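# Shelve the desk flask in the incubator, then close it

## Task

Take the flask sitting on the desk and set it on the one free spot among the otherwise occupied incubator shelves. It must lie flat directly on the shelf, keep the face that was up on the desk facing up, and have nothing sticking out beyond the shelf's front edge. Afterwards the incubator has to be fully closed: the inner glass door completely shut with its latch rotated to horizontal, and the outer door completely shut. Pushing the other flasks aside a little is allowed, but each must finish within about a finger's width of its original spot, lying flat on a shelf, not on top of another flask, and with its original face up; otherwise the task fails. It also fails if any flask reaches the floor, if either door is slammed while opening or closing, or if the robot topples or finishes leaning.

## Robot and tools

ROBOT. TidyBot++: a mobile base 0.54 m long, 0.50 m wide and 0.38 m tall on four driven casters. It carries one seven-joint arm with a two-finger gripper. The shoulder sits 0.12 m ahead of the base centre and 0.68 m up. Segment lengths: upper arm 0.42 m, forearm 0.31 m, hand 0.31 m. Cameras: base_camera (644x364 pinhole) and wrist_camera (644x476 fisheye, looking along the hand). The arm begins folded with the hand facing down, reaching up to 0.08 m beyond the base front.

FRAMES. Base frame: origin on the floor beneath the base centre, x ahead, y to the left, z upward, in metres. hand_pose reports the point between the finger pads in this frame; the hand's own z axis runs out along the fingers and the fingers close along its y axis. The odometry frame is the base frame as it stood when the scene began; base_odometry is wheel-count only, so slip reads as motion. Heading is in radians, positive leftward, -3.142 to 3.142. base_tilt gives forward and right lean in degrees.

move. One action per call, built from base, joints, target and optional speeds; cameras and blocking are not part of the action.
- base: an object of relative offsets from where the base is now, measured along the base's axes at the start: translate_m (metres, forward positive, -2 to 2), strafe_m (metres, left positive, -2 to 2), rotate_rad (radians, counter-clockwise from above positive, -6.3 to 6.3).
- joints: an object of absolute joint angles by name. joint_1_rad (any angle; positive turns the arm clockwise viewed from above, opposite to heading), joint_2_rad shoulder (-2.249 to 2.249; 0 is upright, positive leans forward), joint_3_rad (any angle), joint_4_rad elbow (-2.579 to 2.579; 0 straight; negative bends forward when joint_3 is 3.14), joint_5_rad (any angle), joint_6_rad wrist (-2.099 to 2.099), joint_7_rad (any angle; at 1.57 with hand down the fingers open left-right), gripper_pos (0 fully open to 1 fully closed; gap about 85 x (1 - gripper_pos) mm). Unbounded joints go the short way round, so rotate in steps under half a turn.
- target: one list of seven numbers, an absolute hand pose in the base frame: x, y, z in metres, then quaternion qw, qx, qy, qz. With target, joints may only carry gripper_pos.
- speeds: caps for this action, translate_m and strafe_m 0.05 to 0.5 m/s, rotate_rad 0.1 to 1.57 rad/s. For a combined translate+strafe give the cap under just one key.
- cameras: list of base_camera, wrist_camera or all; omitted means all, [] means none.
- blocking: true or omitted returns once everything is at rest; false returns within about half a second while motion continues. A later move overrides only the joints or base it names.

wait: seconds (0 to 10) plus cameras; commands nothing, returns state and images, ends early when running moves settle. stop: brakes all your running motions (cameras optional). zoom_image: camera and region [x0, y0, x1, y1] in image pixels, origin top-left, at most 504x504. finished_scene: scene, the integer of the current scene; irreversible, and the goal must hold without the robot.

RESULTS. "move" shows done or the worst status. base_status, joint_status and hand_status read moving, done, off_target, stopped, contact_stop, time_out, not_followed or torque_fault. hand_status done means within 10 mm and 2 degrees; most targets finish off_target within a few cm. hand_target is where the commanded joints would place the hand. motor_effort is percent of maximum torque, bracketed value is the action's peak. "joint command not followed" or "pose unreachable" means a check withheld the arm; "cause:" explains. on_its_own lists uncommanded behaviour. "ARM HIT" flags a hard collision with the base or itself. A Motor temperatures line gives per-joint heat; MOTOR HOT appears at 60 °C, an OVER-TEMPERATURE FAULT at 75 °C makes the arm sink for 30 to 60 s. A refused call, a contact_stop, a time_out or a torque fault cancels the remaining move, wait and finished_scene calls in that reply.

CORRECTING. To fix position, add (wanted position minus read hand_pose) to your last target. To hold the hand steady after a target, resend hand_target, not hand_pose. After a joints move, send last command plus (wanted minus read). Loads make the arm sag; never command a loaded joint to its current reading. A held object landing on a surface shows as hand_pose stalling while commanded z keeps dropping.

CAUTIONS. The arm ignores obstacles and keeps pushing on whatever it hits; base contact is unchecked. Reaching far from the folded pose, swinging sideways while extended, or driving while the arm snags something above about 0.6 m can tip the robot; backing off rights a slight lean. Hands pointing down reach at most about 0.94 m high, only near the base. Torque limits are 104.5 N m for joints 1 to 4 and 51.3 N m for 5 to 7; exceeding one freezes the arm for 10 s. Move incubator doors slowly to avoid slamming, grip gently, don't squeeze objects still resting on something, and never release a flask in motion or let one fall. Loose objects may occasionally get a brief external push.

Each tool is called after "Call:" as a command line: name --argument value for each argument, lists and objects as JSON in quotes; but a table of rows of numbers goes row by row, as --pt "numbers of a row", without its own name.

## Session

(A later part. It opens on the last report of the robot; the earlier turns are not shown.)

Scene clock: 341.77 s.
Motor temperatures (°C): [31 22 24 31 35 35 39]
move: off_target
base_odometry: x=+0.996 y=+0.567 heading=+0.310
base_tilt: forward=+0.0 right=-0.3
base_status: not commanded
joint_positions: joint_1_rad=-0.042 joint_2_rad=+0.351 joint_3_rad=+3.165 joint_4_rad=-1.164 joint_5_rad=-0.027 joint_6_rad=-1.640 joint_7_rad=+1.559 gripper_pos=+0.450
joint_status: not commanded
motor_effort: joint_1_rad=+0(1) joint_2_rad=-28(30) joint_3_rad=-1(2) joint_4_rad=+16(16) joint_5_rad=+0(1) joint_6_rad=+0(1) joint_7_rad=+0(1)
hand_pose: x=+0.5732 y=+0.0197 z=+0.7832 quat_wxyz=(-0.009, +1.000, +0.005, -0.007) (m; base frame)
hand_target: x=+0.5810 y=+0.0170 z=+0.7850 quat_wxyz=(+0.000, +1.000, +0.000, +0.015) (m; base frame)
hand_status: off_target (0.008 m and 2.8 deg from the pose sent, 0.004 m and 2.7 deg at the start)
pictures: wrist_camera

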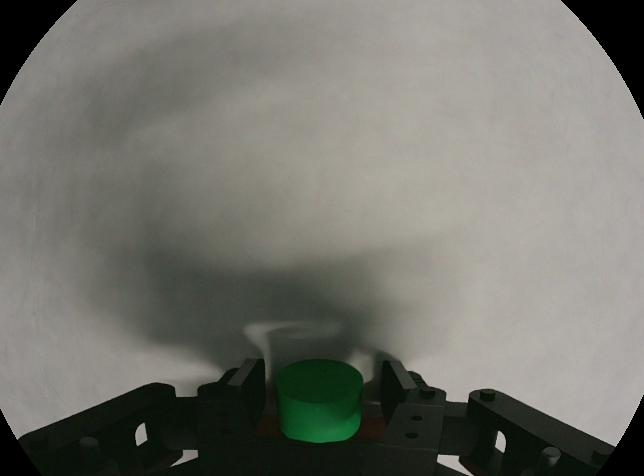

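Call:
move --target '[0.577, 0.017, 0.785, 0.0, 0.9998, 0, 0.015]' --cameras '[]'

Call:
move --joints '{"gripper_pos": 0.62}' --cameras '["wrist_camera"]'

Call:
move --joints '{"gripper_pos": 0.74}' --cameras '["wrist_camera"]'

Scene clock: 352.43 s.
Motor temperatures (°C): [31 22 24 31 35 35 39]
move: off_target
base_odometry: x=+0.996 y=+0.567 heading=+0.310
base_tilt: forward=+0.0 right=-0.3
base_status: not commanded
joint_positions: joint_1_rad=-0.042 joint_2_rad=+0.342 joint_3_rad=+3.165 joint_4_rad=-1.177 joint_5_rad=-0.027 joint_6_rad=-1.635 joint_7_rad=+1.559 gripper_pos=+0.450
joint_status: not commanded
motor_effort: joint_1_rad=+0(1) joint_2_rad=-28(28) joint_3_rad=-1(2) joint_4_rad=+16(16) joint_5_rad=+0(0) joint_6_rad=+0(1) joint_7_rad=+1(1)
hand_pose: x=+0.5702 y=+0.0196 z=+0.7832 quat_wxyz=(-0.009, +1.000, +0.005, -0.006) (m; base frame)
hand_target: x=+0.5770 y=+0.0170 z=+0.7850 quat_wxyz=(+0.000, +1.000, +0.000, +0.015) (m; base frame)
hand_status: off_target (0.007 m and 2.7 deg from the pose sent, 0.005 m and 2.8 deg at the start)
pictures: none
No camera images: "cameras" was empty.

Scene clock: 353.03 s.
Motor temperatures (°C): [31 22 24 31 35 35 39]
move: done
base_odometry: x=+0.996 y=+0.567 heading=+0.310
base_tilt: forward=+0.1 right=-0.3
base_status: not commanded
joint_positions: joint_1_rad=-0.042 joint_2_rad=+0.338 joint_3_rad=+3.165 joint_4_rad=-1.177 joint_5_rad=-0.027 joint_6_rad=-1.635 joint_7_rad=+1.559 gripper_pos=+0.620
joint_status: all done
motor_effort: joint_1_rad=-1(2) joint_2_rad=-27(27) joint_3_rad=-2(3) joint_4_rad=+15(16) joint_5_rad=-1(1) joint_6_rad=+0(1) joint_7_rad=+1(1)
hand_pose: x=+0.5698 y=+0.0196 z=+0.7850 quat_wxyz=(-0.010, +1.000, +0.005, -0.004) (m; base frame)
hand_target: x=+0.5770 y=+0.0170 z=+0.7850 quat_wxyz=(+0.000, +1.000, +0.000, +0.015) (m; base frame)
hand_status: not commanded
pictures: wrist_camera

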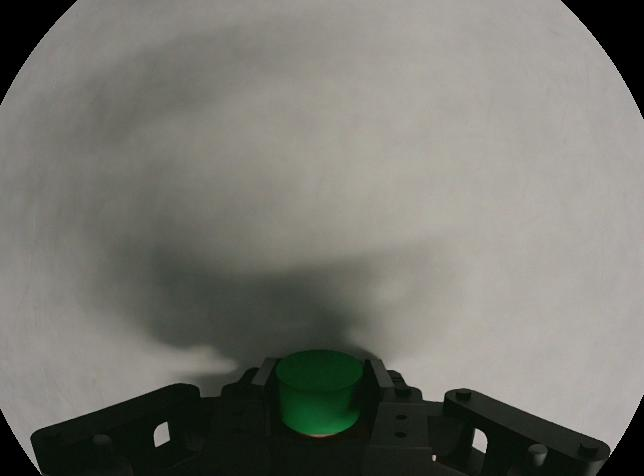

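Scene clock: 353.57 s.
Motor temperatures (°C): [31 22 24 31 35 35 39]
move: off_target
base_odometry: x=+0.996 y=+0.567 heading=+0.310
base_tilt: forward=+0.1 right=-0.3
base_status: not commanded
joint_positions: joint_1_rad=-0.042 joint_2_rad=+0.336 joint_3_rad=+3.165 joint_4_rad=-1.177 joint_5_rad=-0.027 joint_6_rad=-1.635 joint_7_rad=+1.559 gripper_pos=+0.679
joint_status: gripper_pos off_target (ended at +0.679, target +0.740)
motor_effort: joint_1_rad=+0(1) joint_2_rad=-27(29) joint_3_rad=-1(2) joint_4_rad=+15(16) joint_5_rad=+0(1) joint_6_rad=+0(1) joint_7_rad=+0(1)
hand_pose: x=+0.5695 y=+0.0196 z=+0.7857 quat_wxyz=(-0.010, +1.000, +0.005, -0.003) (m; base frame)
hand_target: x=+0.5770 y=+0.0170 z=+0.7850 quat_wxyz=(+0.000, +1.000, +0.000, +0.015) (m; base frame)
hand_status: not commanded
pictures: wrist_camera

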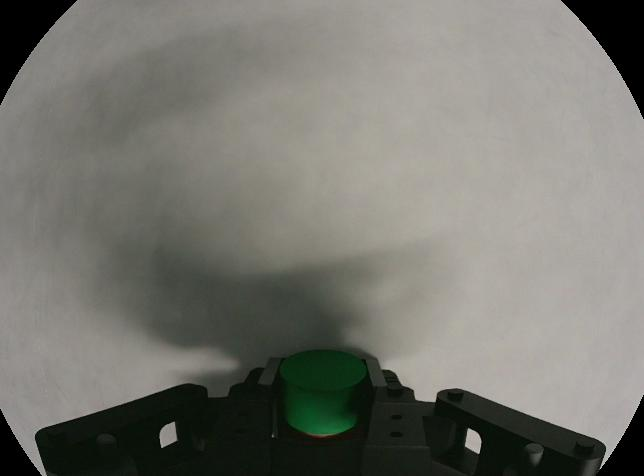

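Call:
move --joints '{"gripper_pos": 0.9}' --cameras '[]'

Call:
move --target '[0.577, 0.017, 0.82, 0.0, 0.9998, 0, 0.015]' --cameras '["wrist_camera"]'

Scene clock: 361.80 s.
Motor temperatures (°C): [31 22 24 31 35 35 39]
move: off_target
base_odometry: x=+0.996 y=+0.567 heading=+0.310
base_tilt: forward=+0.1 right=-0.3
base_status: not commanded
joint_positions: joint_1_rad=-0.042 joint_2_rad=+0.336 joint_3_rad=+3.165 joint_4_rad=-1.177 joint_5_rad=-0.027 joint_6_rad=-1.635 joint_7_rad=+1.559 gripper_pos=+0.679
joint_status: gripper_pos off_target (ended at +0.679, target +0.900)
motor_effort: joint_1_rad=+0(1) joint_2_rad=-27(28) joint_3_rad=-1(2) joint_4_rad=+15(15) joint_5_rad=+0(0) joint_6_rad=+0(0) joint_7_rad=+1(1)
hand_pose: x=+0.5695 y=+0.0196 z=+0.7857 quat_wxyz=(-0.010, +1.000, +0.005, -0.003) (m; base frame)
hand_target: x=+0.5770 y=+0.0170 z=+0.7850 quat_wxyz=(+0.000, +1.000, +0.000, +0.015) (m; base frame)
hand_status: not commanded
pictures: none
No camera images: "cameras" was empty.

Scene clock: 362.80 s.
Motor temperatures (°C): [31 22 24 31 35 35 39]
move: off_target
base_odometry: x=+0.996 y=+0.567 heading=+0.310
base_tilt: forward=+0.0 right=-0.3
base_status: not commanded
joint_positions: joint_1_rad=-0.042 joint_2_rad=+0.341 joint_3_rad=+3.165 joint_4_rad=-1.084 joint_5_rad=-0.027 joint_6_rad=-1.665 joint_7_rad=+1.559 gripper_pos=+0.679
joint_status: not commanded
motor_effort: joint_1_rad=+0(1) joint_2_rad=-30(31) joint_3_rad=-1(2) joint_4_rad=+17(18) joint_5_rad=+0(1) joint_6_rad=+1(1) joint_7_rad=+1(1)
hand_pose: x=+0.5868 y=+0.0201 z=+0.8132 quat_wxyz=(-0.010, +1.000, +0.006, +0.026) (m; base frame)
hand_target: x=+0.5770 y=+0.0170 z=+0.8200 quat_wxyz=(+0.000, +1.000, +0.000, +0.015) (m; base frame)
hand_status: off_target (0.012 m and 1.8 deg from the pose sent, 0.035 m and 2.5 deg at the start)
pictures: wrist_camera

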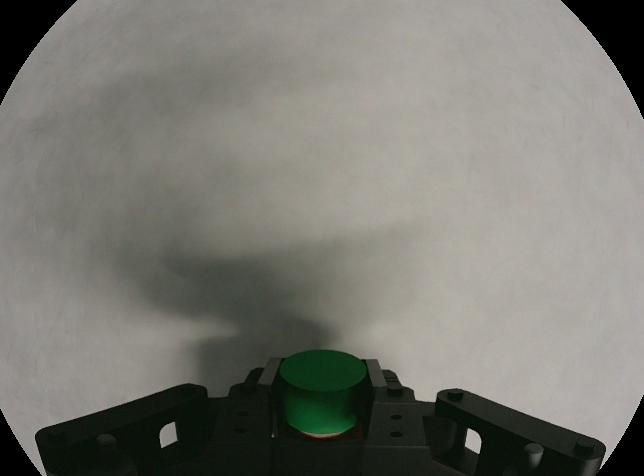

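Call:
move --target '[0.567, 0.017, 0.86, 0.0, 1.0, 0, 0.0]' --cameras '[]'

Call:
move --joints '{"joint_7_rad": 0.0}' --cameras '["wrist_camera"]'

Scene clock: 371.57 s.
Motor temperatures (°C): [31 22 23 31 35 35 39]
move: off_target
base_odometry: x=+0.996 y=+0.567 heading=+0.310
base_tilt: forward=+0.0 right=-0.3
base_status: not commanded
joint_positions: joint_1_rad=-0.042 joint_2_rad=+0.355 joint_3_rad=+3.165 joint_4_rad=-0.918 joint_5_rad=-0.027 joint_6_rad=-1.825 joint_7_rad=+1.559 gripper_pos=+0.679
joint_status: not commanded
motor_effort: joint_1_rad=-1(1) joint_2_rad=-30(31) joint_3_rad=-2(2) joint_4_rad=+17(18) joint_5_rad=+0(0) joint_6_rad=+1(1) joint_7_rad=+0(1)
hand_pose: x=+0.5792 y=+0.0202 z=+0.8574 quat_wxyz=(-0.009, +1.000, +0.008, +0.022) (m; base frame)
hand_target: x=+0.5670 y=+0.0170 z=+0.8600 quat_wxyz=(+0.000, +1.000, +0.000, +0.000) (m; base frame)
hand_status: off_target (0.013 m and 2.8 deg from the pose sent, 0.051 m and 3.2 deg at the start)
pictures: none
No camera images: "cameras" was empty.

Scene clock: 373.67 s.
Motor temperatures (°C): [31 22 23 31 35 35 39]
move: done
base_odometry: x=+0.996 y=+0.567 heading=+0.310
base_tilt: forward=+0.0 right=-0.3
base_status: not commanded
joint_positions: joint_1_rad=-0.042 joint_2_rad=+0.356 joint_3_rad=+3.165 joint_4_rad=-0.918 joint_5_rad=-0.027 joint_6_rad=-1.829 joint_7_rad=+0.076 gripper_pos=+0.679
joint_status: all done
motor_effort: joint_1_rad=+0(1) joint_2_rad=-30(30) joint_3_rad=-2(2) joint_4_rad=+17(17) joint_5_rad=+0(0) joint_6_rad=+0(1) joint_7_rad=+0(1)
hand_pose: x=+0.5781 y=+0.0202 z=+0.8571 quat_wxyz=(-0.020, +0.743, -0.669, +0.008) (m; base frame)
hand_target: x=+0.5670 y=+0.0170 z=+0.8600 quat_wxyz=(+0.000, +0.716, -0.698, +0.000) (m; base frame)
hand_status: not commanded
pictures: wrist_camera

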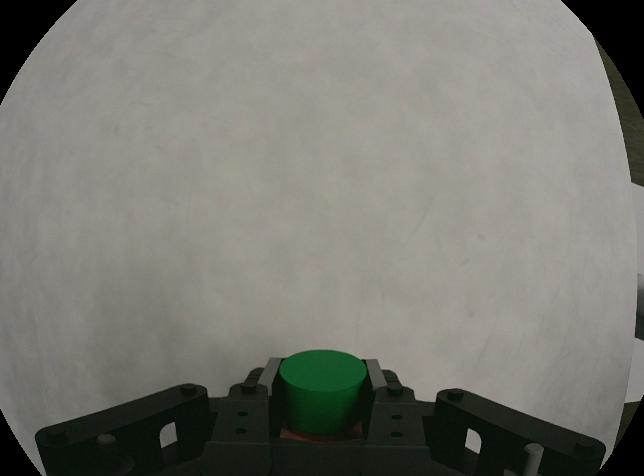

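Call:
move --joints '{"joint_7_rad": -1.57}' --cameras '["wrist_camera"]'

Scene clock: 380.50 s.
Motor temperatures (°C): [31 22 23 31 35 35 39]
move: done
base_odometry: x=+0.996 y=+0.567 heading=+0.310
base_tilt: forward=+0.1 right=-0.3
base_status: not commanded
joint_positions: joint_1_rad=-0.042 joint_2_rad=+0.356 joint_3_rad=+3.165 joint_4_rad=-0.918 joint_5_rad=-0.027 joint_6_rad=-1.830 joint_7_rad=-1.493 gripper_pos=+0.679
joint_status: all done
motor_effort: joint_1_rad=-1(1) joint_2_rad=-30(30) joint_3_rad=-1(2) joint_4_rad=+17(17) joint_5_rad=+0(1) joint_6_rad=+1(1) joint_7_rad=+0(1)
hand_pose: x=+0.5777 y=+0.0202 z=+0.8571 quat_wxyz=(-0.019, +0.053, -0.998, -0.008) (m; base frame)
hand_target: x=+0.5670 y=+0.0170 z=+0.8600 quat_wxyz=(+0.000, +0.013, -1.000, +0.000) (m; base frame)
hand_status: not commanded
pictures: wrist_camera

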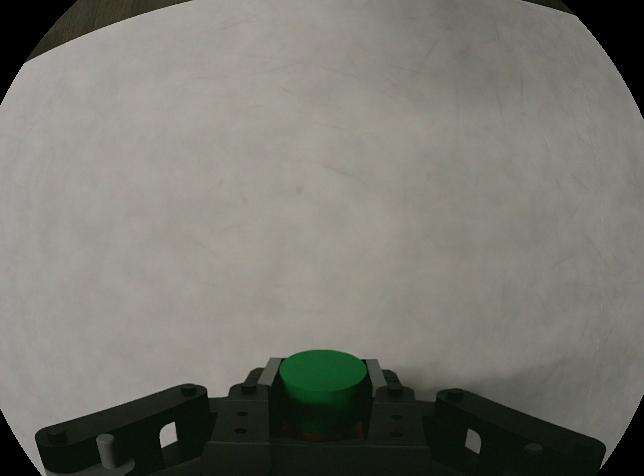

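Call:
move --target '[0.567, 0.017, 0.815, 0.0, 0.013, -1.0, 0.0]' --cameras '[]'

Call:
move --target '[0.567, 0.017, 0.797, 0.0, 0.013, -1.0, 0.0]' --cameras '["wrist_camera"]'

Scene clock: 392.67 s.
Motor temperatures (°C): [31 22 23 31 35 35 39]
move: off_target
base_odometry: x=+0.996 y=+0.567 heading=+0.310
base_tilt: forward=+0.0 right=-0.4
base_status: not commanded
joint_positions: joint_1_rad=-0.355 joint_2_rad=+0.356 joint_3_rad=+3.668 joint_4_rad=-1.092 joint_5_rad=-0.109 joint_6_rad=-1.787 joint_7_rad=-1.493 gripper_pos=+0.679
joint_status: not commanded
motor_effort: joint_1_rad=+0(1) joint_2_rad=-28(30) joint_3_rad=+2(2) joint_4_rad=+16(17) joint_5_rad=+1(1) joint_6_rad=+0(1) joint_7_rad=+0(1)
hand_pose: x=+0.5521 y=-0.0016 z=+0.8154 quat_wxyz=(+0.029, -0.025, -0.999, +0.032) (m; base frame)
hand_target: x=+0.5670 y=+0.0170 z=+0.8150 quat_wxyz=(+0.000, +0.013, -1.000, +0.000) (m; base frame)
hand_status: off_target (0.024 m and 6.5 deg from the pose sent, 0.044 m and 5.1 deg at the start)
pictures: none
No camera images: "cameras" was empty.

Scene clock: 393.57 s.
Motor temperatures (°C): [31 22 23 31 35 35 39]
move: off_target
base_odometry: x=+0.996 y=+0.567 heading=+0.310
base_tilt: forward=+0.1 right=-0.3
base_status: not commanded
joint_positions: joint_1_rad=-0.367 joint_2_rad=+0.352 joint_3_rad=+3.670 joint_4_rad=-1.158 joint_5_rad=-0.110 joint_6_rad=-1.724 joint_7_rad=-1.493 gripper_pos=+0.679
joint_status: not commanded
motor_effort: joint_1_rad=+0(1) joint_2_rad=-27(29) joint_3_rad=+2(2) joint_4_rad=+15(17) joint_5_rad=+1(1) joint_6_rad=-1(2) joint_7_rad=+1(1)
hand_pose: x=+0.5534 y=-0.0006 z=+0.7969 quat_wxyz=(+0.027, -0.023, -0.999, +0.030) (m; base frame)
hand_target: x=+0.5670 y=+0.0170 z=+0.7970 quat_wxyz=(+0.000, +0.013, -1.000, +0.000) (m; base frame)
hand_status: off_target (0.022 m and 6.3 deg from the pose sent, 0.030 m and 6.5 deg at the start)
pictures: wrist_camera

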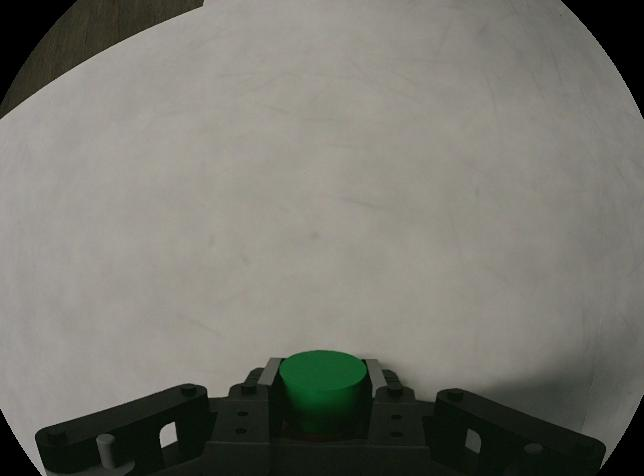

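Call:
move --target '[0.567, 0.017, 0.800, -0.0275, 0.013, -1.0, -0.03]' --cameras '["wrist_camera"]'

Scene clock: 402.73 s.
Motor temperatures (°C): [31 22 23 31 35 35 39]
move: off_target
base_odometry: x=+0.996 y=+0.567 heading=+0.310
base_tilt: forward=+0.0 right=-0.4
base_status: not commanded
joint_positions: joint_1_rad=-0.331 joint_2_rad=+0.313 joint_3_rad=+3.639 joint_4_rad=-1.212 joint_5_rad=-0.133 joint_6_rad=-1.662 joint_7_rad=-1.489 gripper_pos=+0.679
joint_status: not commanded
motor_effort: joint_1_rad=-1(2) joint_2_rad=-27(28) joint_3_rad=+2(2) joint_4_rad=+17(17) joint_5_rad=+0(1) joint_6_rad=+0(1) joint_7_rad=+1(1)
hand_pose: x=+0.5539 y=-0.0021 z=+0.7942 quat_wxyz=(+0.006, -0.027, -1.000, +0.007) (m; base frame)
hand_target: x=+0.5670 y=+0.0170 z=+0.8000 quat_wxyz=(-0.027, +0.013, -0.999, -0.030) (m; base frame)
hand_status: off_target (0.024 m and 7.3 deg from the pose sent, 0.022 m and 10.2 deg at the start)
pictures: wrist_camera

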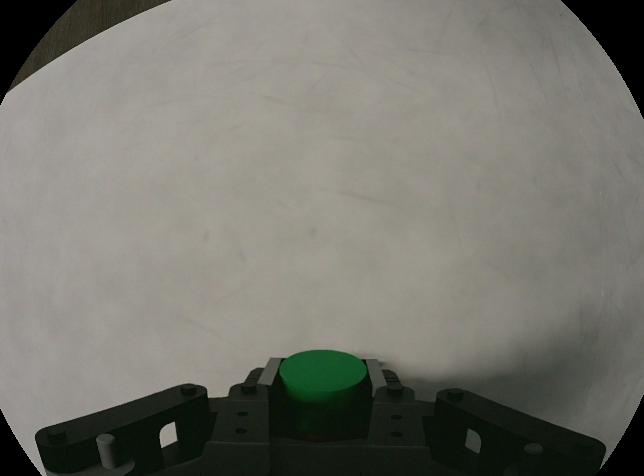

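Tilt is ~1° now. Lower further.

Call:
move --target '[0.567, 0.017, 0.794, -0.0275, 0.013, -1.0, -0.03]' --cameras '[]'

Call:
move --target '[0.567, 0.017, 0.789, -0.0275, 0.013, -1.0, -0.03]' --cameras '[]'

Call:
move --target '[0.567, 0.017, 0.784, -0.0275, 0.013, -1.0, -0.03]' --cameras '["wrist_camera"]'

Scene clock: 409.33 s.
Motor temperatures (°C): [31 22 23 31 35 35 39]
move: off_target
base_odometry: x=+0.996 y=+0.567 heading=+0.310
base_tilt: forward=+0.0 right=-0.4
base_status: not commanded
joint_positions: joint_1_rad=-0.331 joint_2_rad=+0.309 joint_3_rad=+3.639 joint_4_rad=-1.229 joint_5_rad=-0.133 joint_6_rad=-1.640 joint_7_rad=-1.489 gripper_pos=+0.679
joint_status: not commanded
motor_effort: joint_1_rad=+0(1) joint_2_rad=-25(27) joint_3_rad=+1(2) joint_4_rad=+15(17) joint_5_rad=+0(0) joint_6_rad=+0(1) joint_7_rad=+0(1)
hand_pose: x=+0.5554 y=-0.0033 z=+0.7905 quat_wxyz=(+0.002, -0.028, -1.000, +0.006) (m; base frame)
hand_target: x=+0.5670 y=+0.0170 z=+0.7940 quat_wxyz=(-0.027, +0.013, -0.999, -0.030) (m; base frame)
hand_status: off_target (0.024 m and 7.1 deg from the pose sent, 0.023 m and 7.3 deg at the start)
pictures: none
No camera images: "cameras" was empty.

Scene clock: 409.90 s.
Motor temperatures (°C): [31 22 23 31 35 35 39]
move: off_target
base_odometry: x=+0.996 y=+0.567 heading=+0.310
base_tilt: forward=+0.0 right=-0.3
base_status: not commanded
joint_positions: joint_1_rad=-0.331 joint_2_rad=+0.305 joint_3_rad=+3.639 joint_4_rad=-1.243 joint_5_rad=-0.133 joint_6_rad=-1.623 joint_7_rad=-1.487 gripper_pos=+0.679
joint_status: not commanded
motor_effort: joint_1_rad=+0(1) joint_2_rad=-24(25) joint_3_rad=+1(2) joint_4_rad=+15(16) joint_5_rad=+0(1) joint_6_rad=-1(1) joint_7_rad=+1(1)
hand_pose: x=+0.5562 y=-0.0042 z=+0.7882 quat_wxyz=(-0.002, -0.028, -1.000, +0.006) (m; base frame)
hand_target: x=+0.5670 y=+0.0170 z=+0.7890 quat_wxyz=(-0.027, +0.013, -0.999, -0.030) (m; base frame)
hand_status: off_target (0.024 m and 6.9 deg from the pose sent, 0.023 m and 7.1 deg at the start)
pictures: none
No camera images: "cameras" was empty.

Scene clock: 410.47 s.
Motor temperatures (°C): [31 22 23 31 35 35 39]
move: off_target
base_odometry: x=+0.996 y=+0.567 heading=+0.310
base_tilt: forward=+0.1 right=-0.3
base_status: not commanded
joint_positions: joint_1_rad=-0.331 joint_2_rad=+0.298 joint_3_rad=+3.639 joint_4_rad=-1.253 joint_5_rad=-0.133 joint_6_rad=-1.609 joint_7_rad=-1.486 gripper_pos=+0.679
joint_status: not commanded
motor_effort: joint_1_rad=+0(1) joint_2_rad=-24(25) joint_3_rad=+2(2) joint_4_rad=+15(15) joint_5_rad=+0(1) joint_6_rad=+0(1) joint_7_rad=+0(1)
hand_pose: x=+0.5568 y=-0.0050 z=+0.7876 quat_wxyz=(-0.007, -0.028, -1.000, +0.005) (m; base frame)
hand_target: x=+0.5670 y=+0.0170 z=+0.7840 quat_wxyz=(-0.027, +0.013, -0.999, -0.030) (m; base frame)
hand_status: off_target (0.025 m and 6.6 deg from the pose sent, 0.024 m and 6.9 deg at the start)
pictures: wrist_camera

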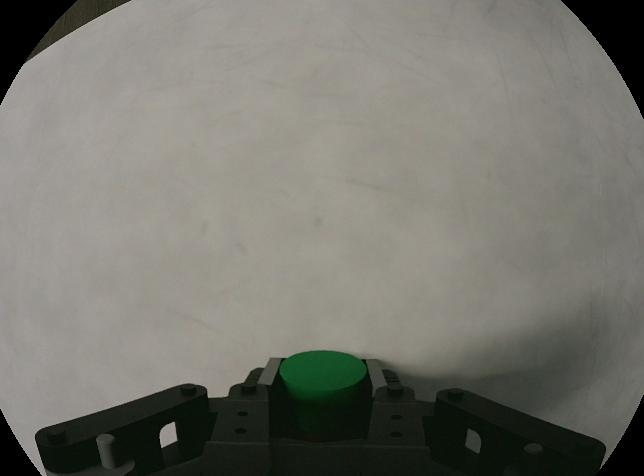

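Call:
move --joints '{"gripper_pos": 0.66}' --cameras '["wrist_camera"]'

Call:
move --joints '{"gripper_pos": 0.5}' --cameras '["wrist_camera"]'

Scene clock: 415.27 s.
Motor temperatures (°C): [31 22 23 31 35 35 39]
move: done
base_odometry: x=+0.996 y=+0.567 heading=+0.310
base_tilt: forward=+0.1 right=-0.3
base_status: not commanded
joint_positions: joint_1_rad=-0.331 joint_2_rad=+0.298 joint_3_rad=+3.639 joint_4_rad=-1.255 joint_5_rad=-0.133 joint_6_rad=-1.608 joint_7_rad=-1.486 gripper_pos=+0.659
joint_status: all done
motor_effort: joint_1_rad=+0(1) joint_2_rad=-24(25) joint_3_rad=+2(2) joint_4_rad=+15(15) joint_5_rad=+0(1) joint_6_rad=+0(1) joint_7_rad=+1(1)
hand_pose: x=+0.5567 y=-0.0050 z=+0.7872 quat_wxyz=(-0.007, -0.028, -1.000, +0.005) (m; base frame)
hand_target: x=+0.5670 y=+0.0170 z=+0.7840 quat_wxyz=(-0.027, +0.013, -0.999, -0.030) (m; base frame)
hand_status: not commanded
pictures: wrist_camera

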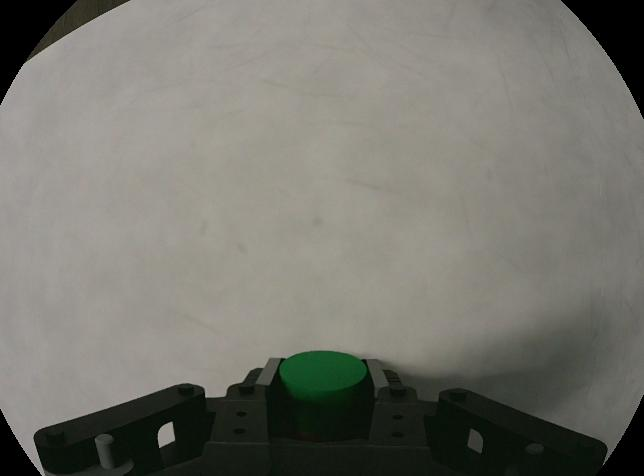

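Scene clock: 415.87 s.
Motor temperatures (°C): [31 22 23 31 35 35 39]
move: done
base_odometry: x=+0.996 y=+0.567 heading=+0.310
base_tilt: forward=+0.1 right=-0.3
base_status: not commanded
joint_positions: joint_1_rad=-0.331 joint_2_rad=+0.298 joint_3_rad=+3.639 joint_4_rad=-1.265 joint_5_rad=-0.133 joint_6_rad=-1.608 joint_7_rad=-1.486 gripper_pos=+0.500
joint_status: all done
motor_effort: joint_1_rad=-1(2) joint_2_rad=-26(27) joint_3_rad=+1(2) joint_4_rad=+17(17) joint_5_rad=+0(1) joint_6_rad=+0(1) joint_7_rad=+1(1)
hand_pose: x=+0.5538 y=-0.0050 z=+0.7841 quat_wxyz=(-0.002, -0.028, -1.000, +0.004) (m; base frame)
hand_target: x=+0.5670 y=+0.0170 z=+0.7840 quat_wxyz=(-0.027, +0.013, -0.999, -0.030) (m; base frame)
hand_status: not commanded
pictures: wrist_camera

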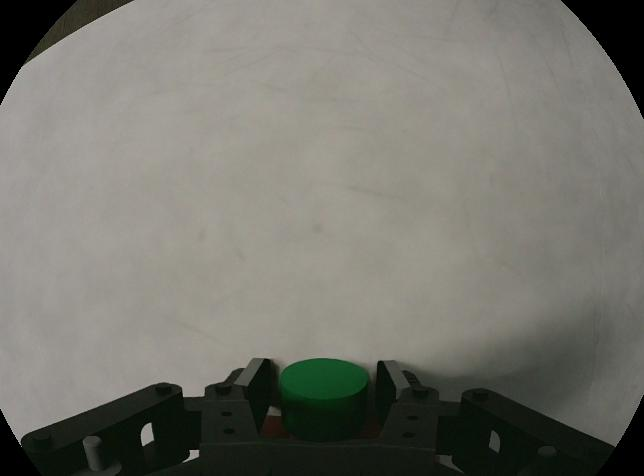

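Call:
move --target '[0.567, 0.017, 0.87, -0.0275, 0.013, -1.0, -0.03]' --cameras '["wrist_camera"]'

Call:
move --base '{"translate_m": -0.25}' --cameras '[]'

Call:
move --joints '{"joint_7_rad": 0.0}' --cameras '[]'

Call:
move --joints '{"joint_1_rad": 0, "joint_2_rad": -0.199, "joint_3_rad": 3.1416, "joint_4_rad": -1.941, "joint_5_rad": 0, "joint_6_rad": -0.527, "joint_7_rad": 1.57}' --cameras '["wrist_camera"]'

Scene clock: 454.67 s.
Motor temperatures (°C): [31 22 23 31 35 35 39]
move: off_target
base_odometry: x=+0.996 y=+0.567 heading=+0.310
base_tilt: forward=+0.1 right=-0.2
base_status: not commanded
joint_positions: joint_1_rad=-0.299 joint_2_rad=+0.321 joint_3_rad=+3.639 joint_4_rad=-0.959 joint_5_rad=-0.163 joint_6_rad=-1.804 joint_7_rad=-1.486 gripper_pos=+0.500
joint_status: not commanded
motor_effort: joint_1_rad=-1(2) joint_2_rad=-27(27) joint_3_rad=+1(2) joint_4_rad=+16(18) joint_5_rad=+0(1) joint_6_rad=+1(1) joint_7_rad=+1(1)
hand_pose: x=+0.5753 y=+0.0007 z=+0.8691 quat_wxyz=(-0.045, -0.020, -0.999, +0.003) (m; base frame)
hand_target: x=+0.5670 y=+0.0170 z=+0.8700 quat_wxyz=(-0.027, +0.013, -0.999, -0.030) (m; base frame)
hand_status: off_target (0.018 m and 5.7 deg from the pose sent, 0.090 m and 6.8 deg at the start)
pictures: wrist_camera

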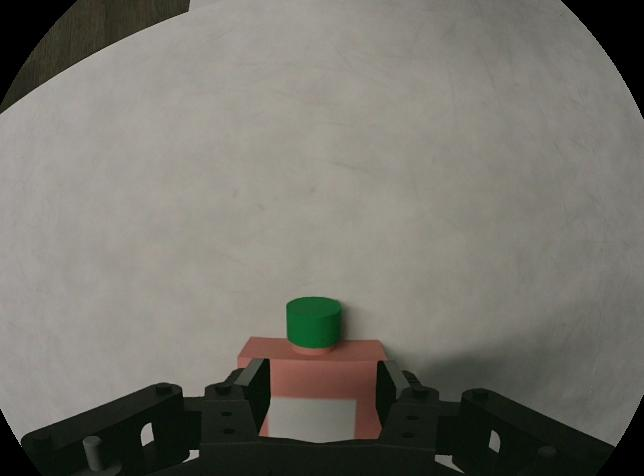

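Scene clock: 456.47 s.
Motor temperatures (°C): [31 22 23 31 35 35 39]
move: done
base_odometry: x=+0.758 y=+0.491 heading=+0.311
base_tilt: forward=+0.1 right=-0.3
base_status: done
joint_positions: joint_1_rad=-0.295 joint_2_rad=+0.332 joint_3_rad=+3.639 joint_4_rad=-0.958 joint_5_rad=-0.166 joint_6_rad=-1.811 joint_7_rad=-1.486 gripper_pos=+0.500
joint_status: not commanded
motor_effort: joint_1_rad=-1(3) joint_2_rad=-27(30) joint_3_rad=+1(2) joint_4_rad=+16(17) joint_5_rad=+0(1) joint_6_rad=+1(2) joint_7_rad=+1(1)
hand_pose: x=+0.5753 y=+0.0006 z=+0.8646 quat_wxyz=(-0.037, -0.021, -0.999, +0.003) (m; base frame)
hand_target: x=+0.5670 y=+0.0170 z=+0.8700 quat_wxyz=(-0.027, +0.013, -0.999, -0.030) (m; base frame)
hand_status: not commanded
pictures: none
No camera images: "cameras" was empty.

Scene clock: 458.47 s.
Motor temperatures (°C): [31 22 23 31 35 35 39]
move: done
base_odometry: x=+0.758 y=+0.491 heading=+0.311
base_tilt: forward=+0.1 right=-0.3
base_status: not commanded
joint_positions: joint_1_rad=-0.295 joint_2_rad=+0.332 joint_3_rad=+3.639 joint_4_rad=-0.958 joint_5_rad=-0.166 joint_6_rad=-1.811 joint_7_rad=-0.076 gripper_pos=+0.500
joint_status: all done
motor_effort: joint_1_rad=+0(1) joint_2_rad=-27(28) joint_3_rad=+2(2) joint_4_rad=+16(16) joint_5_rad=+0(1) joint_6_rad=+1(1) joint_7_rad=+0(1)
hand_pose: x=+0.5753 y=+0.0006 z=+0.8646 quat_wxyz=(-0.026, +0.631, -0.775, +0.026) (m; base frame)
hand_target: x=+0.5670 y=+0.0170 z=+0.8700 quat_wxyz=(-0.040, +0.664, -0.747, -0.005) (m; base frame)
hand_status: not commanded
pictures: none
No camera images: "cameras" was empty.

Scene clock: 461.20 s.
Motor temperatures (°C): [31 22 23 31 35 35 39]
move: done
base_odometry: x=+0.758 y=+0.491 heading=+0.311
base_tilt: forward=+0.1 right=-0.3
base_status: not commanded
joint_positions: joint_1_rad=-0.016 joint_2_rad=-0.180 joint_3_rad=+3.161 joint_4_rad=-1.928 joint_5_rad=-0.072 joint_6_rad=-0.580 joint_7_rad=+1.490 gripper_pos=+0.500
joint_status: all done
motor_effort: joint_1_rad=+0(2) joint_2_rad=-14(29) joint_3_rad=+0(2) joint_4_rad=+20(21) joint_5_rad=+0(2) joint_6_rad=+7(8) joint_7_rad=+0(1)
hand_pose: x=+0.5797 y=+0.0118 z=+0.8269 quat_wxyz=(-0.047, +0.916, -0.059, +0.394) (m; base frame)
hand_target: x=+0.5840 y=+0.0013 z=+0.8406 quat_wxyz=(+0.000, +0.906, +0.000, +0.423) (m; base frame)
hand_status: not commanded
pictures: wrist_camera

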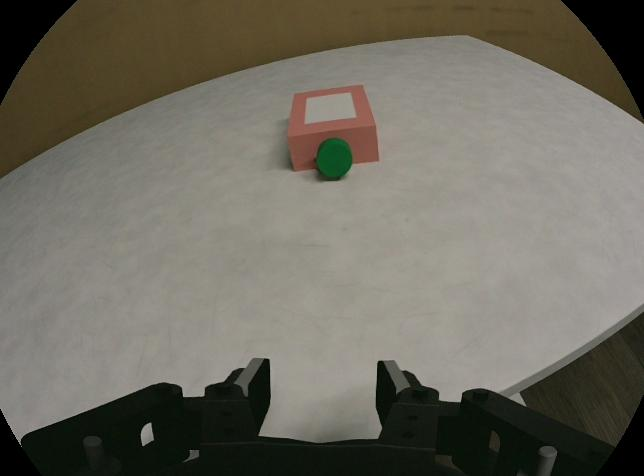

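Call:
move --joints '{"joint_1_rad": 0.02, "joint_5_rad": 0.08, "joint_7_rad": 1.65}' --cameras '["wrist_camera"]'

Scene clock: 469.50 s.
Motor temperatures (°C): [31 22 23 31 35 35 39]
move: done
base_odometry: x=+0.758 y=+0.491 heading=+0.311
base_tilt: forward=+0.0 right=-0.3
base_status: not commanded
joint_positions: joint_1_rad=+0.008 joint_2_rad=-0.180 joint_3_rad=+3.156 joint_4_rad=-1.929 joint_5_rad=+0.017 joint_6_rad=-0.577 joint_7_rad=+1.583 gripper_pos=+0.500
joint_status: all done
motor_effort: joint_1_rad=+0(2) joint_2_rad=-14(14) joint_3_rad=-1(2) joint_4_rad=+20(21) joint_5_rad=+1(1) joint_6_rad=+7(7) joint_7_rad=+0(1)
hand_pose: x=+0.5798 y=-0.0123 z=+0.8269 quat_wxyz=(+0.013, +0.918, -0.001, +0.397) (m; base frame)
hand_target: x=+0.5838 y=-0.0205 z=+0.8411 quat_wxyz=(+0.054, +0.905, +0.050, +0.420) (m; base frame)
hand_status: not commanded
pictures: wrist_camera

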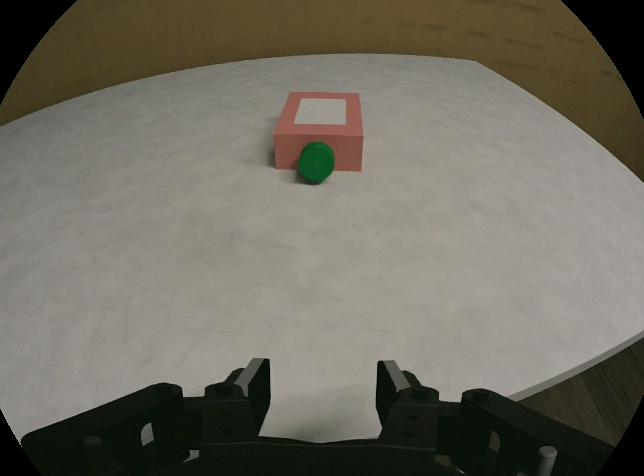

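Call:
move --base '{"translate_m": 0.15, "strafe_m": -0.005}' --speeds '{"translate_m": 0.2}' --cameras '["wrist_camera"]'

Scene clock: 479.17 s.
Motor temperatures (°C): [31 22 23 31 35 35 39]
move: done
base_odometry: x=+0.902 y=+0.532 heading=+0.311
base_tilt: forward=+0.0 right=-0.4
base_status: done
joint_positions: joint_1_rad=+0.009 joint_2_rad=-0.188 joint_3_rad=+3.155 joint_4_rad=-1.931 joint_5_rad=+0.017 joint_6_rad=-0.573 joint_7_rad=+1.583 gripper_pos=+0.500
joint_status: not commanded
motor_effort: joint_1_rad=+0(1) joint_2_rad=-13(16) joint_3_rad=-1(1) joint_4_rad=+20(21) joint_5_rad=+0(1) joint_6_rad=+7(7) joint_7_rad=+1(1)
hand_pose: x=+0.5789 y=-0.0122 z=+0.8304 quat_wxyz=(+0.013, +0.916, -0.001, +0.401) (m; base frame)
hand_target: x=+0.5838 y=-0.0205 z=+0.8411 quat_wxyz=(+0.054, +0.905, +0.050, +0.420) (m; base frame)
hand_status: not commanded
pictures: wrist_camera

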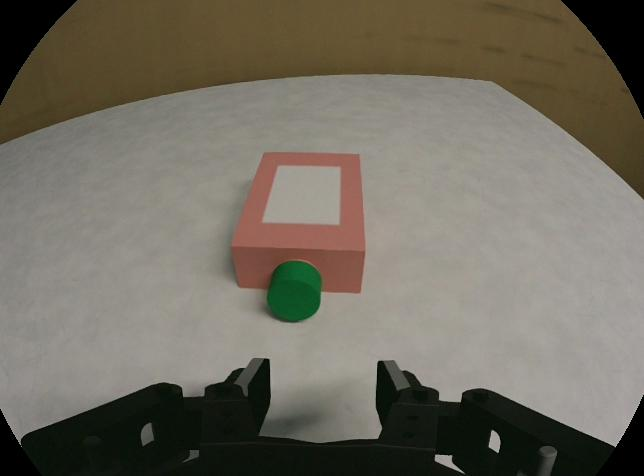

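Call:
move --base '{"strafe_m": 0.053, "rotate_rad": -0.06}' --cameras '["wrist_camera"]'

Scene clock: 491.07 s.
Motor temperatures (°C): [31 22 23 31 35 35 39]
move: done
base_odometry: x=+0.886 y=+0.582 heading=+0.250
base_tilt: forward=+0.0 right=-0.3
base_status: done
joint_positions: joint_1_rad=+0.016 joint_2_rad=-0.188 joint_3_rad=+3.146 joint_4_rad=-1.931 joint_5_rad=+0.018 joint_6_rad=-0.573 joint_7_rad=+1.583 gripper_pos=+0.500
joint_status: not commanded
motor_effort: joint_1_rad=+0(2) joint_2_rad=-13(14) joint_3_rad=+0(3) joint_4_rad=+20(21) joint_5_rad=+0(1) joint_6_rad=+7(7) joint_7_rad=+1(1)
hand_pose: x=+0.5788 y=-0.0111 z=+0.8304 quat_wxyz=(+0.013, +0.916, +0.001, +0.401) (m; base frame)
hand_target: x=+0.5838 y=-0.0205 z=+0.8411 quat_wxyz=(+0.054, +0.905, +0.050, +0.420) (m; base frame)
hand_status: not commanded
pictures: wrist_camera

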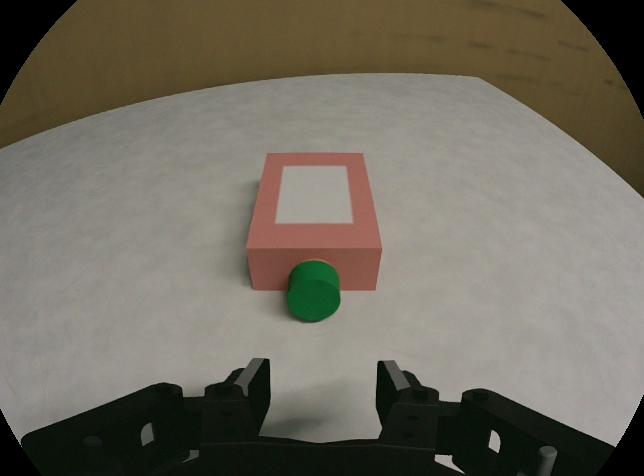

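Call:
move --target '[0.5838, -0.0165, 0.8061, 0.054, 0.905, 0.050, 0.420]' --cameras '["wrist_camera"]'

Scene clock: 507.03 s.
Motor temperatures (°C): [31 22 23 31 35 35 39]
move: off_target
base_odometry: x=+0.886 y=+0.582 heading=+0.250
base_tilt: forward=+0.1 right=-0.3
base_status: not commanded
joint_positions: joint_1_rad=+0.016 joint_2_rad=-0.184 joint_3_rad=+3.144 joint_4_rad=-2.031 joint_5_rad=+0.052 joint_6_rad=-0.461 joint_7_rad=+1.583 gripper_pos=+0.500
joint_status: not commanded
motor_effort: joint_1_rad=+0(1) joint_2_rad=-13(14) joint_3_rad=+0(1) joint_4_rad=+20(21) joint_5_rad=+0(1) joint_6_rad=+7(7) joint_7_rad=+1(1)
hand_pose: x=+0.5746 y=-0.0139 z=+0.8005 quat_wxyz=(+0.026, +0.914, +0.014, +0.404) (m; base frame)
hand_target: x=+0.5838 y=-0.0165 z=+0.8061 quat_wxyz=(+0.054, +0.905, +0.050, +0.420) (m; base frame)
hand_status: off_target (0.011 m and 5.7 deg from the pose sent, 0.025 m and 7.7 deg at the start)
pictures: wrist_camera

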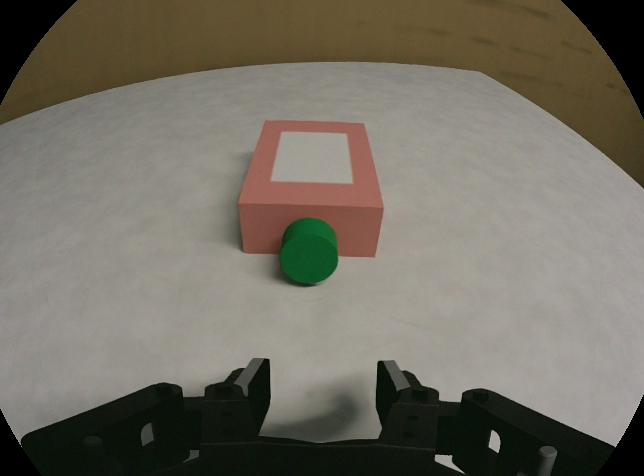

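Call:
move --base '{"translate_m": 0.05, "strafe_m": 0.003}' --speeds '{"translate_m": 0.1}' --joints '{"joint_7_rad": 1.59}' --cameras '["wrist_camera"]'

Scene clock: 513.67 s.
Motor temperatures (°C): [31 22 23 31 35 35 39]
move: done
base_odometry: x=+0.934 y=+0.598 heading=+0.251
base_tilt: forward=+0.1 right=-0.3
base_status: done
joint_positions: joint_1_rad=+0.016 joint_2_rad=-0.180 joint_3_rad=+3.143 joint_4_rad=-2.032 joint_5_rad=+0.052 joint_6_rad=-0.458 joint_7_rad=+1.583 gripper_pos=+0.500
joint_status: all done
motor_effort: joint_1_rad=+0(2) joint_2_rad=-13(16) joint_3_rad=-1(1) joint_4_rad=+20(21) joint_5_rad=+0(1) joint_6_rad=+7(7) joint_7_rad=+0(1)
hand_pose: x=+0.5759 y=-0.0138 z=+0.7990 quat_wxyz=(+0.026, +0.914, +0.014, +0.404) (m; base frame)
hand_target: x=+0.5838 y=-0.0165 z=+0.8061 quat_wxyz=(+0.053, +0.905, +0.047, +0.420) (m; base frame)
hand_status: not commanded
pictures: wrist_camera

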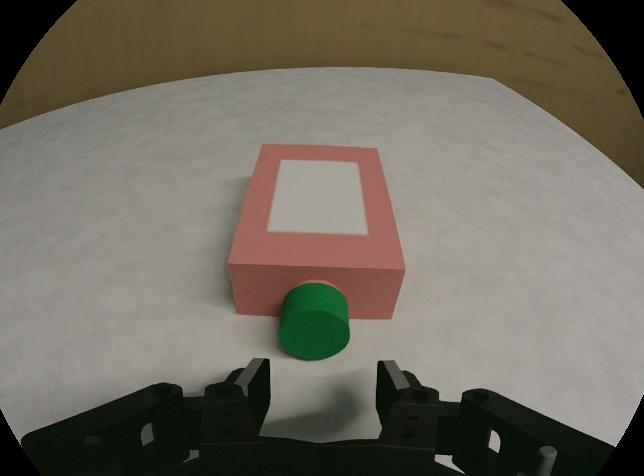

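Call:
move --base '{"translate_m": 0.02, "strafe_m": 0.003}' --speeds '{"translate_m": 0.1}' --joints '{"joint_7_rad": 1.51}' --cameras '["wrist_camera"]'

Call:
move --joints '{"joint_4_rad": -2.095}' --cameras '["wrist_camera"]'

Scene clock: 521.93 s.
Motor temperatures (°C): [31 22 23 31 35 35 39]
move: done
base_odometry: x=+0.953 y=+0.605 heading=+0.251
base_tilt: forward=+0.0 right=-0.3
base_status: done
joint_positions: joint_1_rad=+0.016 joint_2_rad=-0.171 joint_3_rad=+3.143 joint_4_rad=-2.032 joint_5_rad=+0.052 joint_6_rad=-0.455 joint_7_rad=+1.532 gripper_pos=+0.500
joint_status: all done
motor_effort: joint_1_rad=+0(1) joint_2_rad=-13(17) joint_3_rad=-1(1) joint_4_rad=+20(21) joint_5_rad=+0(1) joint_6_rad=+7(7) joint_7_rad=+0(1)
hand_pose: x=+0.5773 y=-0.0137 z=+0.7958 quat_wxyz=(+0.015, +0.916, -0.009, +0.402) (m; base frame)
hand_target: x=+0.5838 y=-0.0165 z=+0.8061 quat_wxyz=(+0.036, +0.906, +0.011, +0.422) (m; base frame)
hand_status: not commanded
pictures: wrist_camera

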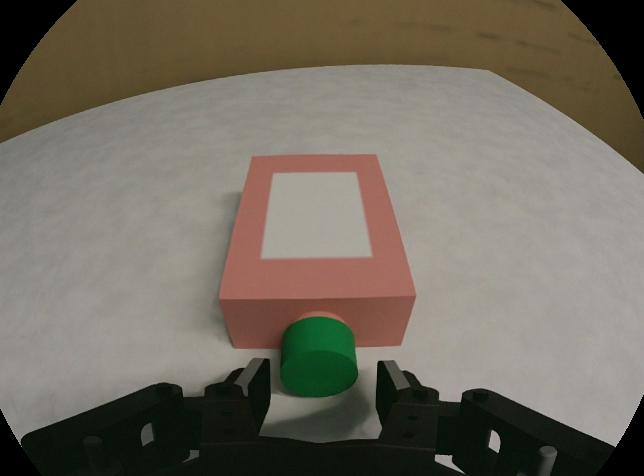

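Scene clock: 522.70 s.
Motor temperatures (°C): [31 22 23 31 35 35 39]
move: done
base_odometry: x=+0.953 y=+0.605 heading=+0.251
base_tilt: forward=+0.1 right=-0.3
base_status: not commanded
joint_positions: joint_1_rad=+0.016 joint_2_rad=-0.178 joint_3_rad=+3.143 joint_4_rad=-2.063 joint_5_rad=+0.052 joint_6_rad=-0.437 joint_7_rad=+1.532 gripper_pos=+0.500
joint_status: all done
motor_effort: joint_1_rad=-1(1) joint_2_rad=-10(14) joint_3_rad=-1(2) joint_4_rad=+16(20) joint_5_rad=+0(1) joint_6_rad=+4(7) joint_7_rad=+1(1)
hand_pose: x=+0.5710 y=-0.0134 z=+0.7865 quat_wxyz=(+0.015, +0.917, -0.008, +0.398) (m; base frame)
hand_target: x=+0.5667 y=-0.0165 z=+0.7763 quat_wxyz=(+0.036, +0.917, +0.012, +0.396) (m; base frame)
hand_status: not commanded
pictures: wrist_camera

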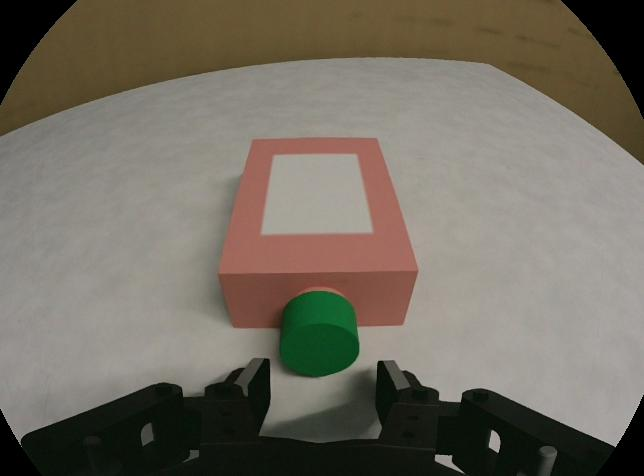

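Call:
move --joints '{"joint_4_rad": -2.07}' --cameras '[]'

Call:
move --base '{"translate_m": 0.018, "strafe_m": 0.001}' --speeds '{"translate_m": 0.1}' --cameras '["wrist_camera"]'

Scene clock: 529.53 s.
Motor temperatures (°C): [31 22 23 31 35 35 39]
move: done
base_odometry: x=+0.953 y=+0.605 heading=+0.251
base_tilt: forward=+0.1 right=-0.3
base_status: not commanded
joint_positions: joint_1_rad=+0.016 joint_2_rad=-0.178 joint_3_rad=+3.143 joint_4_rad=-2.062 joint_5_rad=+0.052 joint_6_rad=-0.437 joint_7_rad=+1.532 gripper_pos=+0.500
joint_status: all done
motor_effort: joint_1_rad=+0(1) joint_2_rad=-12(13) joint_3_rad=+0(1) joint_4_rad=+18(20) joint_5_rad=+0(1) joint_6_rad=+5(6) joint_7_rad=+1(1)
hand_pose: x=+0.5711 y=-0.0134 z=+0.7868 quat_wxyz=(+0.015, +0.917, -0.008, +0.399) (m; base frame)
hand_target: x=+0.5745 y=-0.0165 z=+0.7894 quat_wxyz=(+0.036, +0.912, +0.012, +0.408) (m; base frame)
hand_status: not commanded
pictures: none
No camera images: "cameras" was empty.

Scene clock: 530.27 s.
Motor temperatures (°C): [31 22 23 31 35 35 39]
move: done
base_odometry: x=+0.970 y=+0.611 heading=+0.251
base_tilt: forward=+0.1 right=-0.3
base_status: done
joint_positions: joint_1_rad=+0.016 joint_2_rad=-0.178 joint_3_rad=+3.143 joint_4_rad=-2.062 joint_5_rad=+0.052 joint_6_rad=-0.437 joint_7_rad=+1.532 gripper_pos=+0.500
joint_status: not commanded
motor_effort: joint_1_rad=+0(1) joint_2_rad=-12(14) joint_3_rad=-1(1) joint_4_rad=+18(20) joint_5_rad=+0(1) joint_6_rad=+6(7) joint_7_rad=+1(1)
hand_pose: x=+0.5712 y=-0.0134 z=+0.7868 quat_wxyz=(+0.015, +0.917, -0.008, +0.399) (m; base frame)
hand_target: x=+0.5745 y=-0.0165 z=+0.7894 quat_wxyz=(+0.036, +0.912, +0.012, +0.408) (m; base frame)
hand_status: not commanded
pictures: wrist_camera

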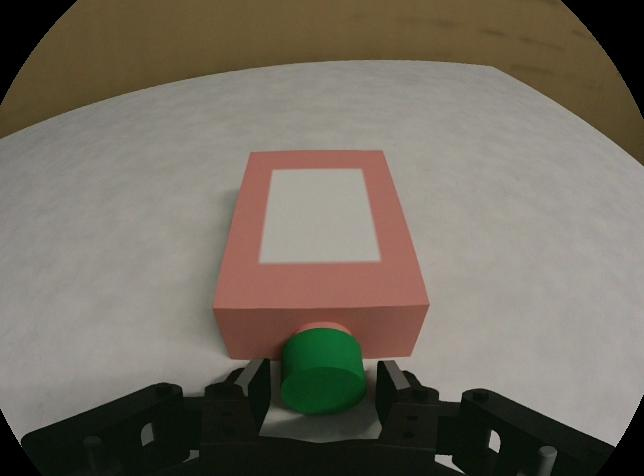

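Call:
move --joints '{"joint_4_rad": -2.045}' --cameras '[]'

Call:
move --joints '{"gripper_pos": 0.66}' --cameras '["wrist_camera"]'

Scene clock: 536.20 s.
Motor temperatures (°C): [31 22 23 31 35 35 39]
move: done
base_odometry: x=+0.970 y=+0.611 heading=+0.251
base_tilt: forward=+0.0 right=-0.3
base_status: not commanded
joint_positions: joint_1_rad=+0.016 joint_2_rad=-0.178 joint_3_rad=+3.143 joint_4_rad=-2.056 joint_5_rad=+0.052 joint_6_rad=-0.437 joint_7_rad=+1.532 gripper_pos=+0.500
joint_status: all done
motor_effort: joint_1_rad=+0(1) joint_2_rad=-13(14) joint_3_rad=-1(1) joint_4_rad=+20(22) joint_5_rad=+0(1) joint_6_rad=+6(7) joint_7_rad=+1(1)
hand_pose: x=+0.5732 y=-0.0134 z=+0.7902 quat_wxyz=(+0.015, +0.916, -0.008, +0.402) (m; base frame)
hand_target: x=+0.5820 y=-0.0165 z=+0.8028 quat_wxyz=(+0.036, +0.907, +0.011, +0.419) (m; base frame)
hand_status: not commanded
pictures: none
No camera images: "cameras" was empty.

Scene clock: 536.80 s.
Motor temperatures (°C): [31 22 23 31 35 35 39]
move: done
base_odometry: x=+0.970 y=+0.611 heading=+0.251
base_tilt: forward=+0.1 right=-0.3
base_status: not commanded
joint_positions: joint_1_rad=+0.016 joint_2_rad=-0.178 joint_3_rad=+3.143 joint_4_rad=-2.056 joint_5_rad=+0.052 joint_6_rad=-0.437 joint_7_rad=+1.532 gripper_pos=+0.656
joint_status: all done
motor_effort: joint_1_rad=-1(1) joint_2_rad=-13(13) joint_3_rad=+0(1) joint_4_rad=+20(20) joint_5_rad=+1(1) joint_6_rad=+7(7) joint_7_rad=+0(1)
hand_pose: x=+0.5733 y=-0.0134 z=+0.7904 quat_wxyz=(+0.015, +0.915, -0.008, +0.402) (m; base frame)
hand_target: x=+0.5820 y=-0.0165 z=+0.8028 quat_wxyz=(+0.036, +0.907, +0.011, +0.419) (m; base frame)
hand_status: not commanded
pictures: wrist_camera

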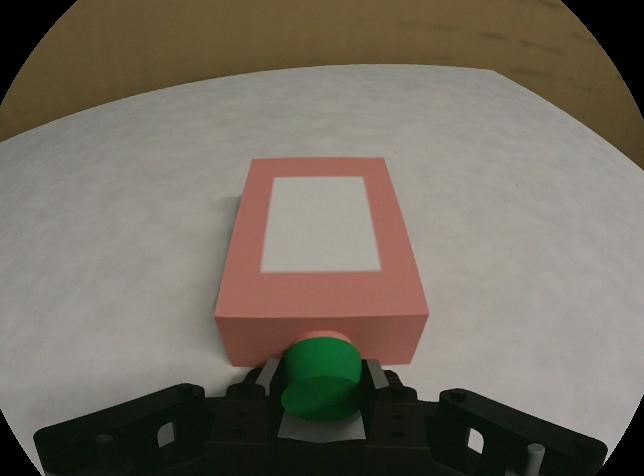

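Call:
move --joints '{"gripper_pos": 0.8}' --cameras '[]'

Call:
move --joints '{"joint_4_rad": -1.97, "gripper_pos": 1.0}' --cameras '["wrist_camera"]'

Scene clock: 542.23 s.
Motor temperatures (°C): [31 22 23 31 35 35 39]
move: off_target
base_odometry: x=+0.970 y=+0.611 heading=+0.251
base_tilt: forward=+0.0 right=-0.3
base_status: not commanded
joint_positions: joint_1_rad=+0.016 joint_2_rad=-0.178 joint_3_rad=+3.143 joint_4_rad=-2.055 joint_5_rad=+0.052 joint_6_rad=-0.437 joint_7_rad=+1.532 gripper_pos=+0.684
joint_status: gripper_pos off_target (ended at +0.684, target +0.800)
motor_effort: joint_1_rad=-1(1) joint_2_rad=-13(14) joint_3_rad=-1(1) joint_4_rad=+20(21) joint_5_rad=+0(1) joint_6_rad=+7(7) joint_7_rad=+0(1)
hand_pose: x=+0.5735 y=-0.0134 z=+0.7907 quat_wxyz=(+0.015, +0.915, -0.008, +0.402) (m; base frame)
hand_target: x=+0.5820 y=-0.0165 z=+0.8028 quat_wxyz=(+0.036, +0.907, +0.011, +0.419) (m; base frame)
hand_status: not commanded
pictures: none
No camera images: "cameras" was empty.

Scene clock: 543.07 s.
Motor temperatures (°C): [31 22 23 31 35 35 39]
move: off_target
base_odometry: x=+0.970 y=+0.611 heading=+0.251
base_tilt: forward=+0.0 right=-0.3
base_status: not commanded
joint_positions: joint_1_rad=+0.016 joint_2_rad=-0.178 joint_3_rad=+3.143 joint_4_rad=-1.985 joint_5_rad=+0.052 joint_6_rad=-0.437 joint_7_rad=+1.532 gripper_pos=+0.684
joint_status: gripper_pos off_target (ended at +0.684, target +1.000); the others done
motor_effort: joint_1_rad=+0(1) joint_2_rad=-14(15) joint_3_rad=+0(1) joint_4_rad=+22(22) joint_5_rad=+0(1) joint_6_rad=+8(8) joint_7_rad=+0(1)
hand_pose: x=+0.5935 y=-0.0138 z=+0.8285 quat_wxyz=(+0.015, +0.901, -0.009, +0.434) (m; base frame)
hand_target: x=+0.6025 y=-0.0165 z=+0.8439 quat_wxyz=(+0.036, +0.891, +0.010, +0.453) (m; base frame)
hand_status: not commanded
pictures: wrist_camera

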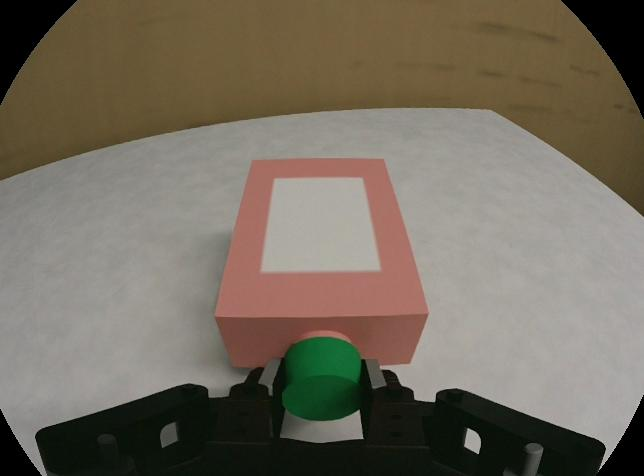

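Call:
move --joints '{"joint_4_rad": -1.88, "joint_6_rad": -0.55}' --cameras '[]'

Call:
move --base '{"translate_m": -0.4}' --speeds '{"translate_m": 0.3}' --cameras '["wrist_camera"]'

Scene clock: 551.30 s.
Motor temperatures (°C): [31 22 23 31 35 35 39]
move: done
base_odometry: x=+0.970 y=+0.611 heading=+0.251
base_tilt: forward=+0.0 right=-0.3
base_status: not commanded
joint_positions: joint_1_rad=+0.016 joint_2_rad=-0.178 joint_3_rad=+3.143 joint_4_rad=-1.898 joint_5_rad=+0.053 joint_6_rad=-0.509 joint_7_rad=+1.532 gripper_pos=+0.684
joint_status: all done
motor_effort: joint_1_rad=+0(1) joint_2_rad=-15(15) joint_3_rad=-1(1) joint_4_rad=+22(23) joint_5_rad=+0(1) joint_6_rad=+8(9) joint_7_rad=+1(1)
hand_pose: x=+0.6016 y=-0.0150 z=+0.8590 quat_wxyz=(+0.017, +0.897, -0.010, +0.441) (m; base frame)
hand_target: x=+0.5979 y=-0.0212 z=+0.8598 quat_wxyz=(+0.041, +0.902, +0.004, +0.431) (m; base frame)
hand_status: not commanded
pictures: none
No camera images: "cameras" was empty.

Scene clock: 553.63 s.
Motor temperatures (°C): [31 22 23 31 35 35 39]
move: done
base_odometry: x=+0.582 y=+0.512 heading=+0.251
base_tilt: forward=+0.1 right=-0.3
base_status: done
joint_positions: joint_1_rad=+0.016 joint_2_rad=-0.171 joint_3_rad=+3.142 joint_4_rad=-1.897 joint_5_rad=+0.053 joint_6_rad=-0.509 joint_7_rad=+1.532 gripper_pos=+0.684
joint_status: not commanded
motor_effort: joint_1_rad=-1(1) joint_2_rad=-15(18) joint_3_rad=-1(2) joint_4_rad=+22(23) joint_5_rad=+0(1) joint_6_rad=+8(9) joint_7_rad=+0(1)
hand_pose: x=+0.6029 y=-0.0144 z=+0.8556 quat_wxyz=(+0.017, +0.899, -0.009, +0.437) (m; base frame)
hand_target: x=+0.5979 y=-0.0212 z=+0.8598 quat_wxyz=(+0.041, +0.902, +0.004, +0.431) (m; base frame)
hand_status: not commanded
pictures: wrist_camera

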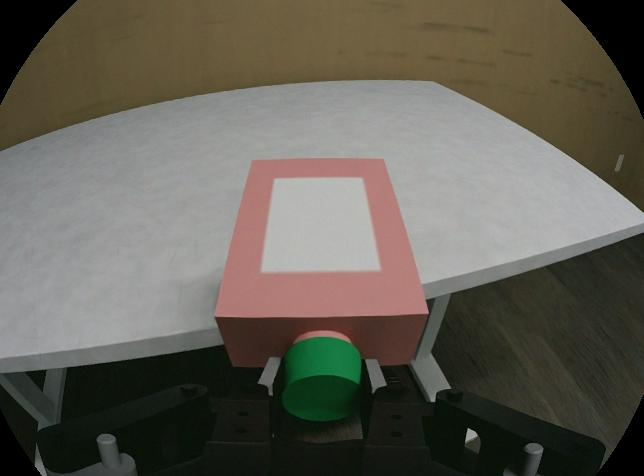

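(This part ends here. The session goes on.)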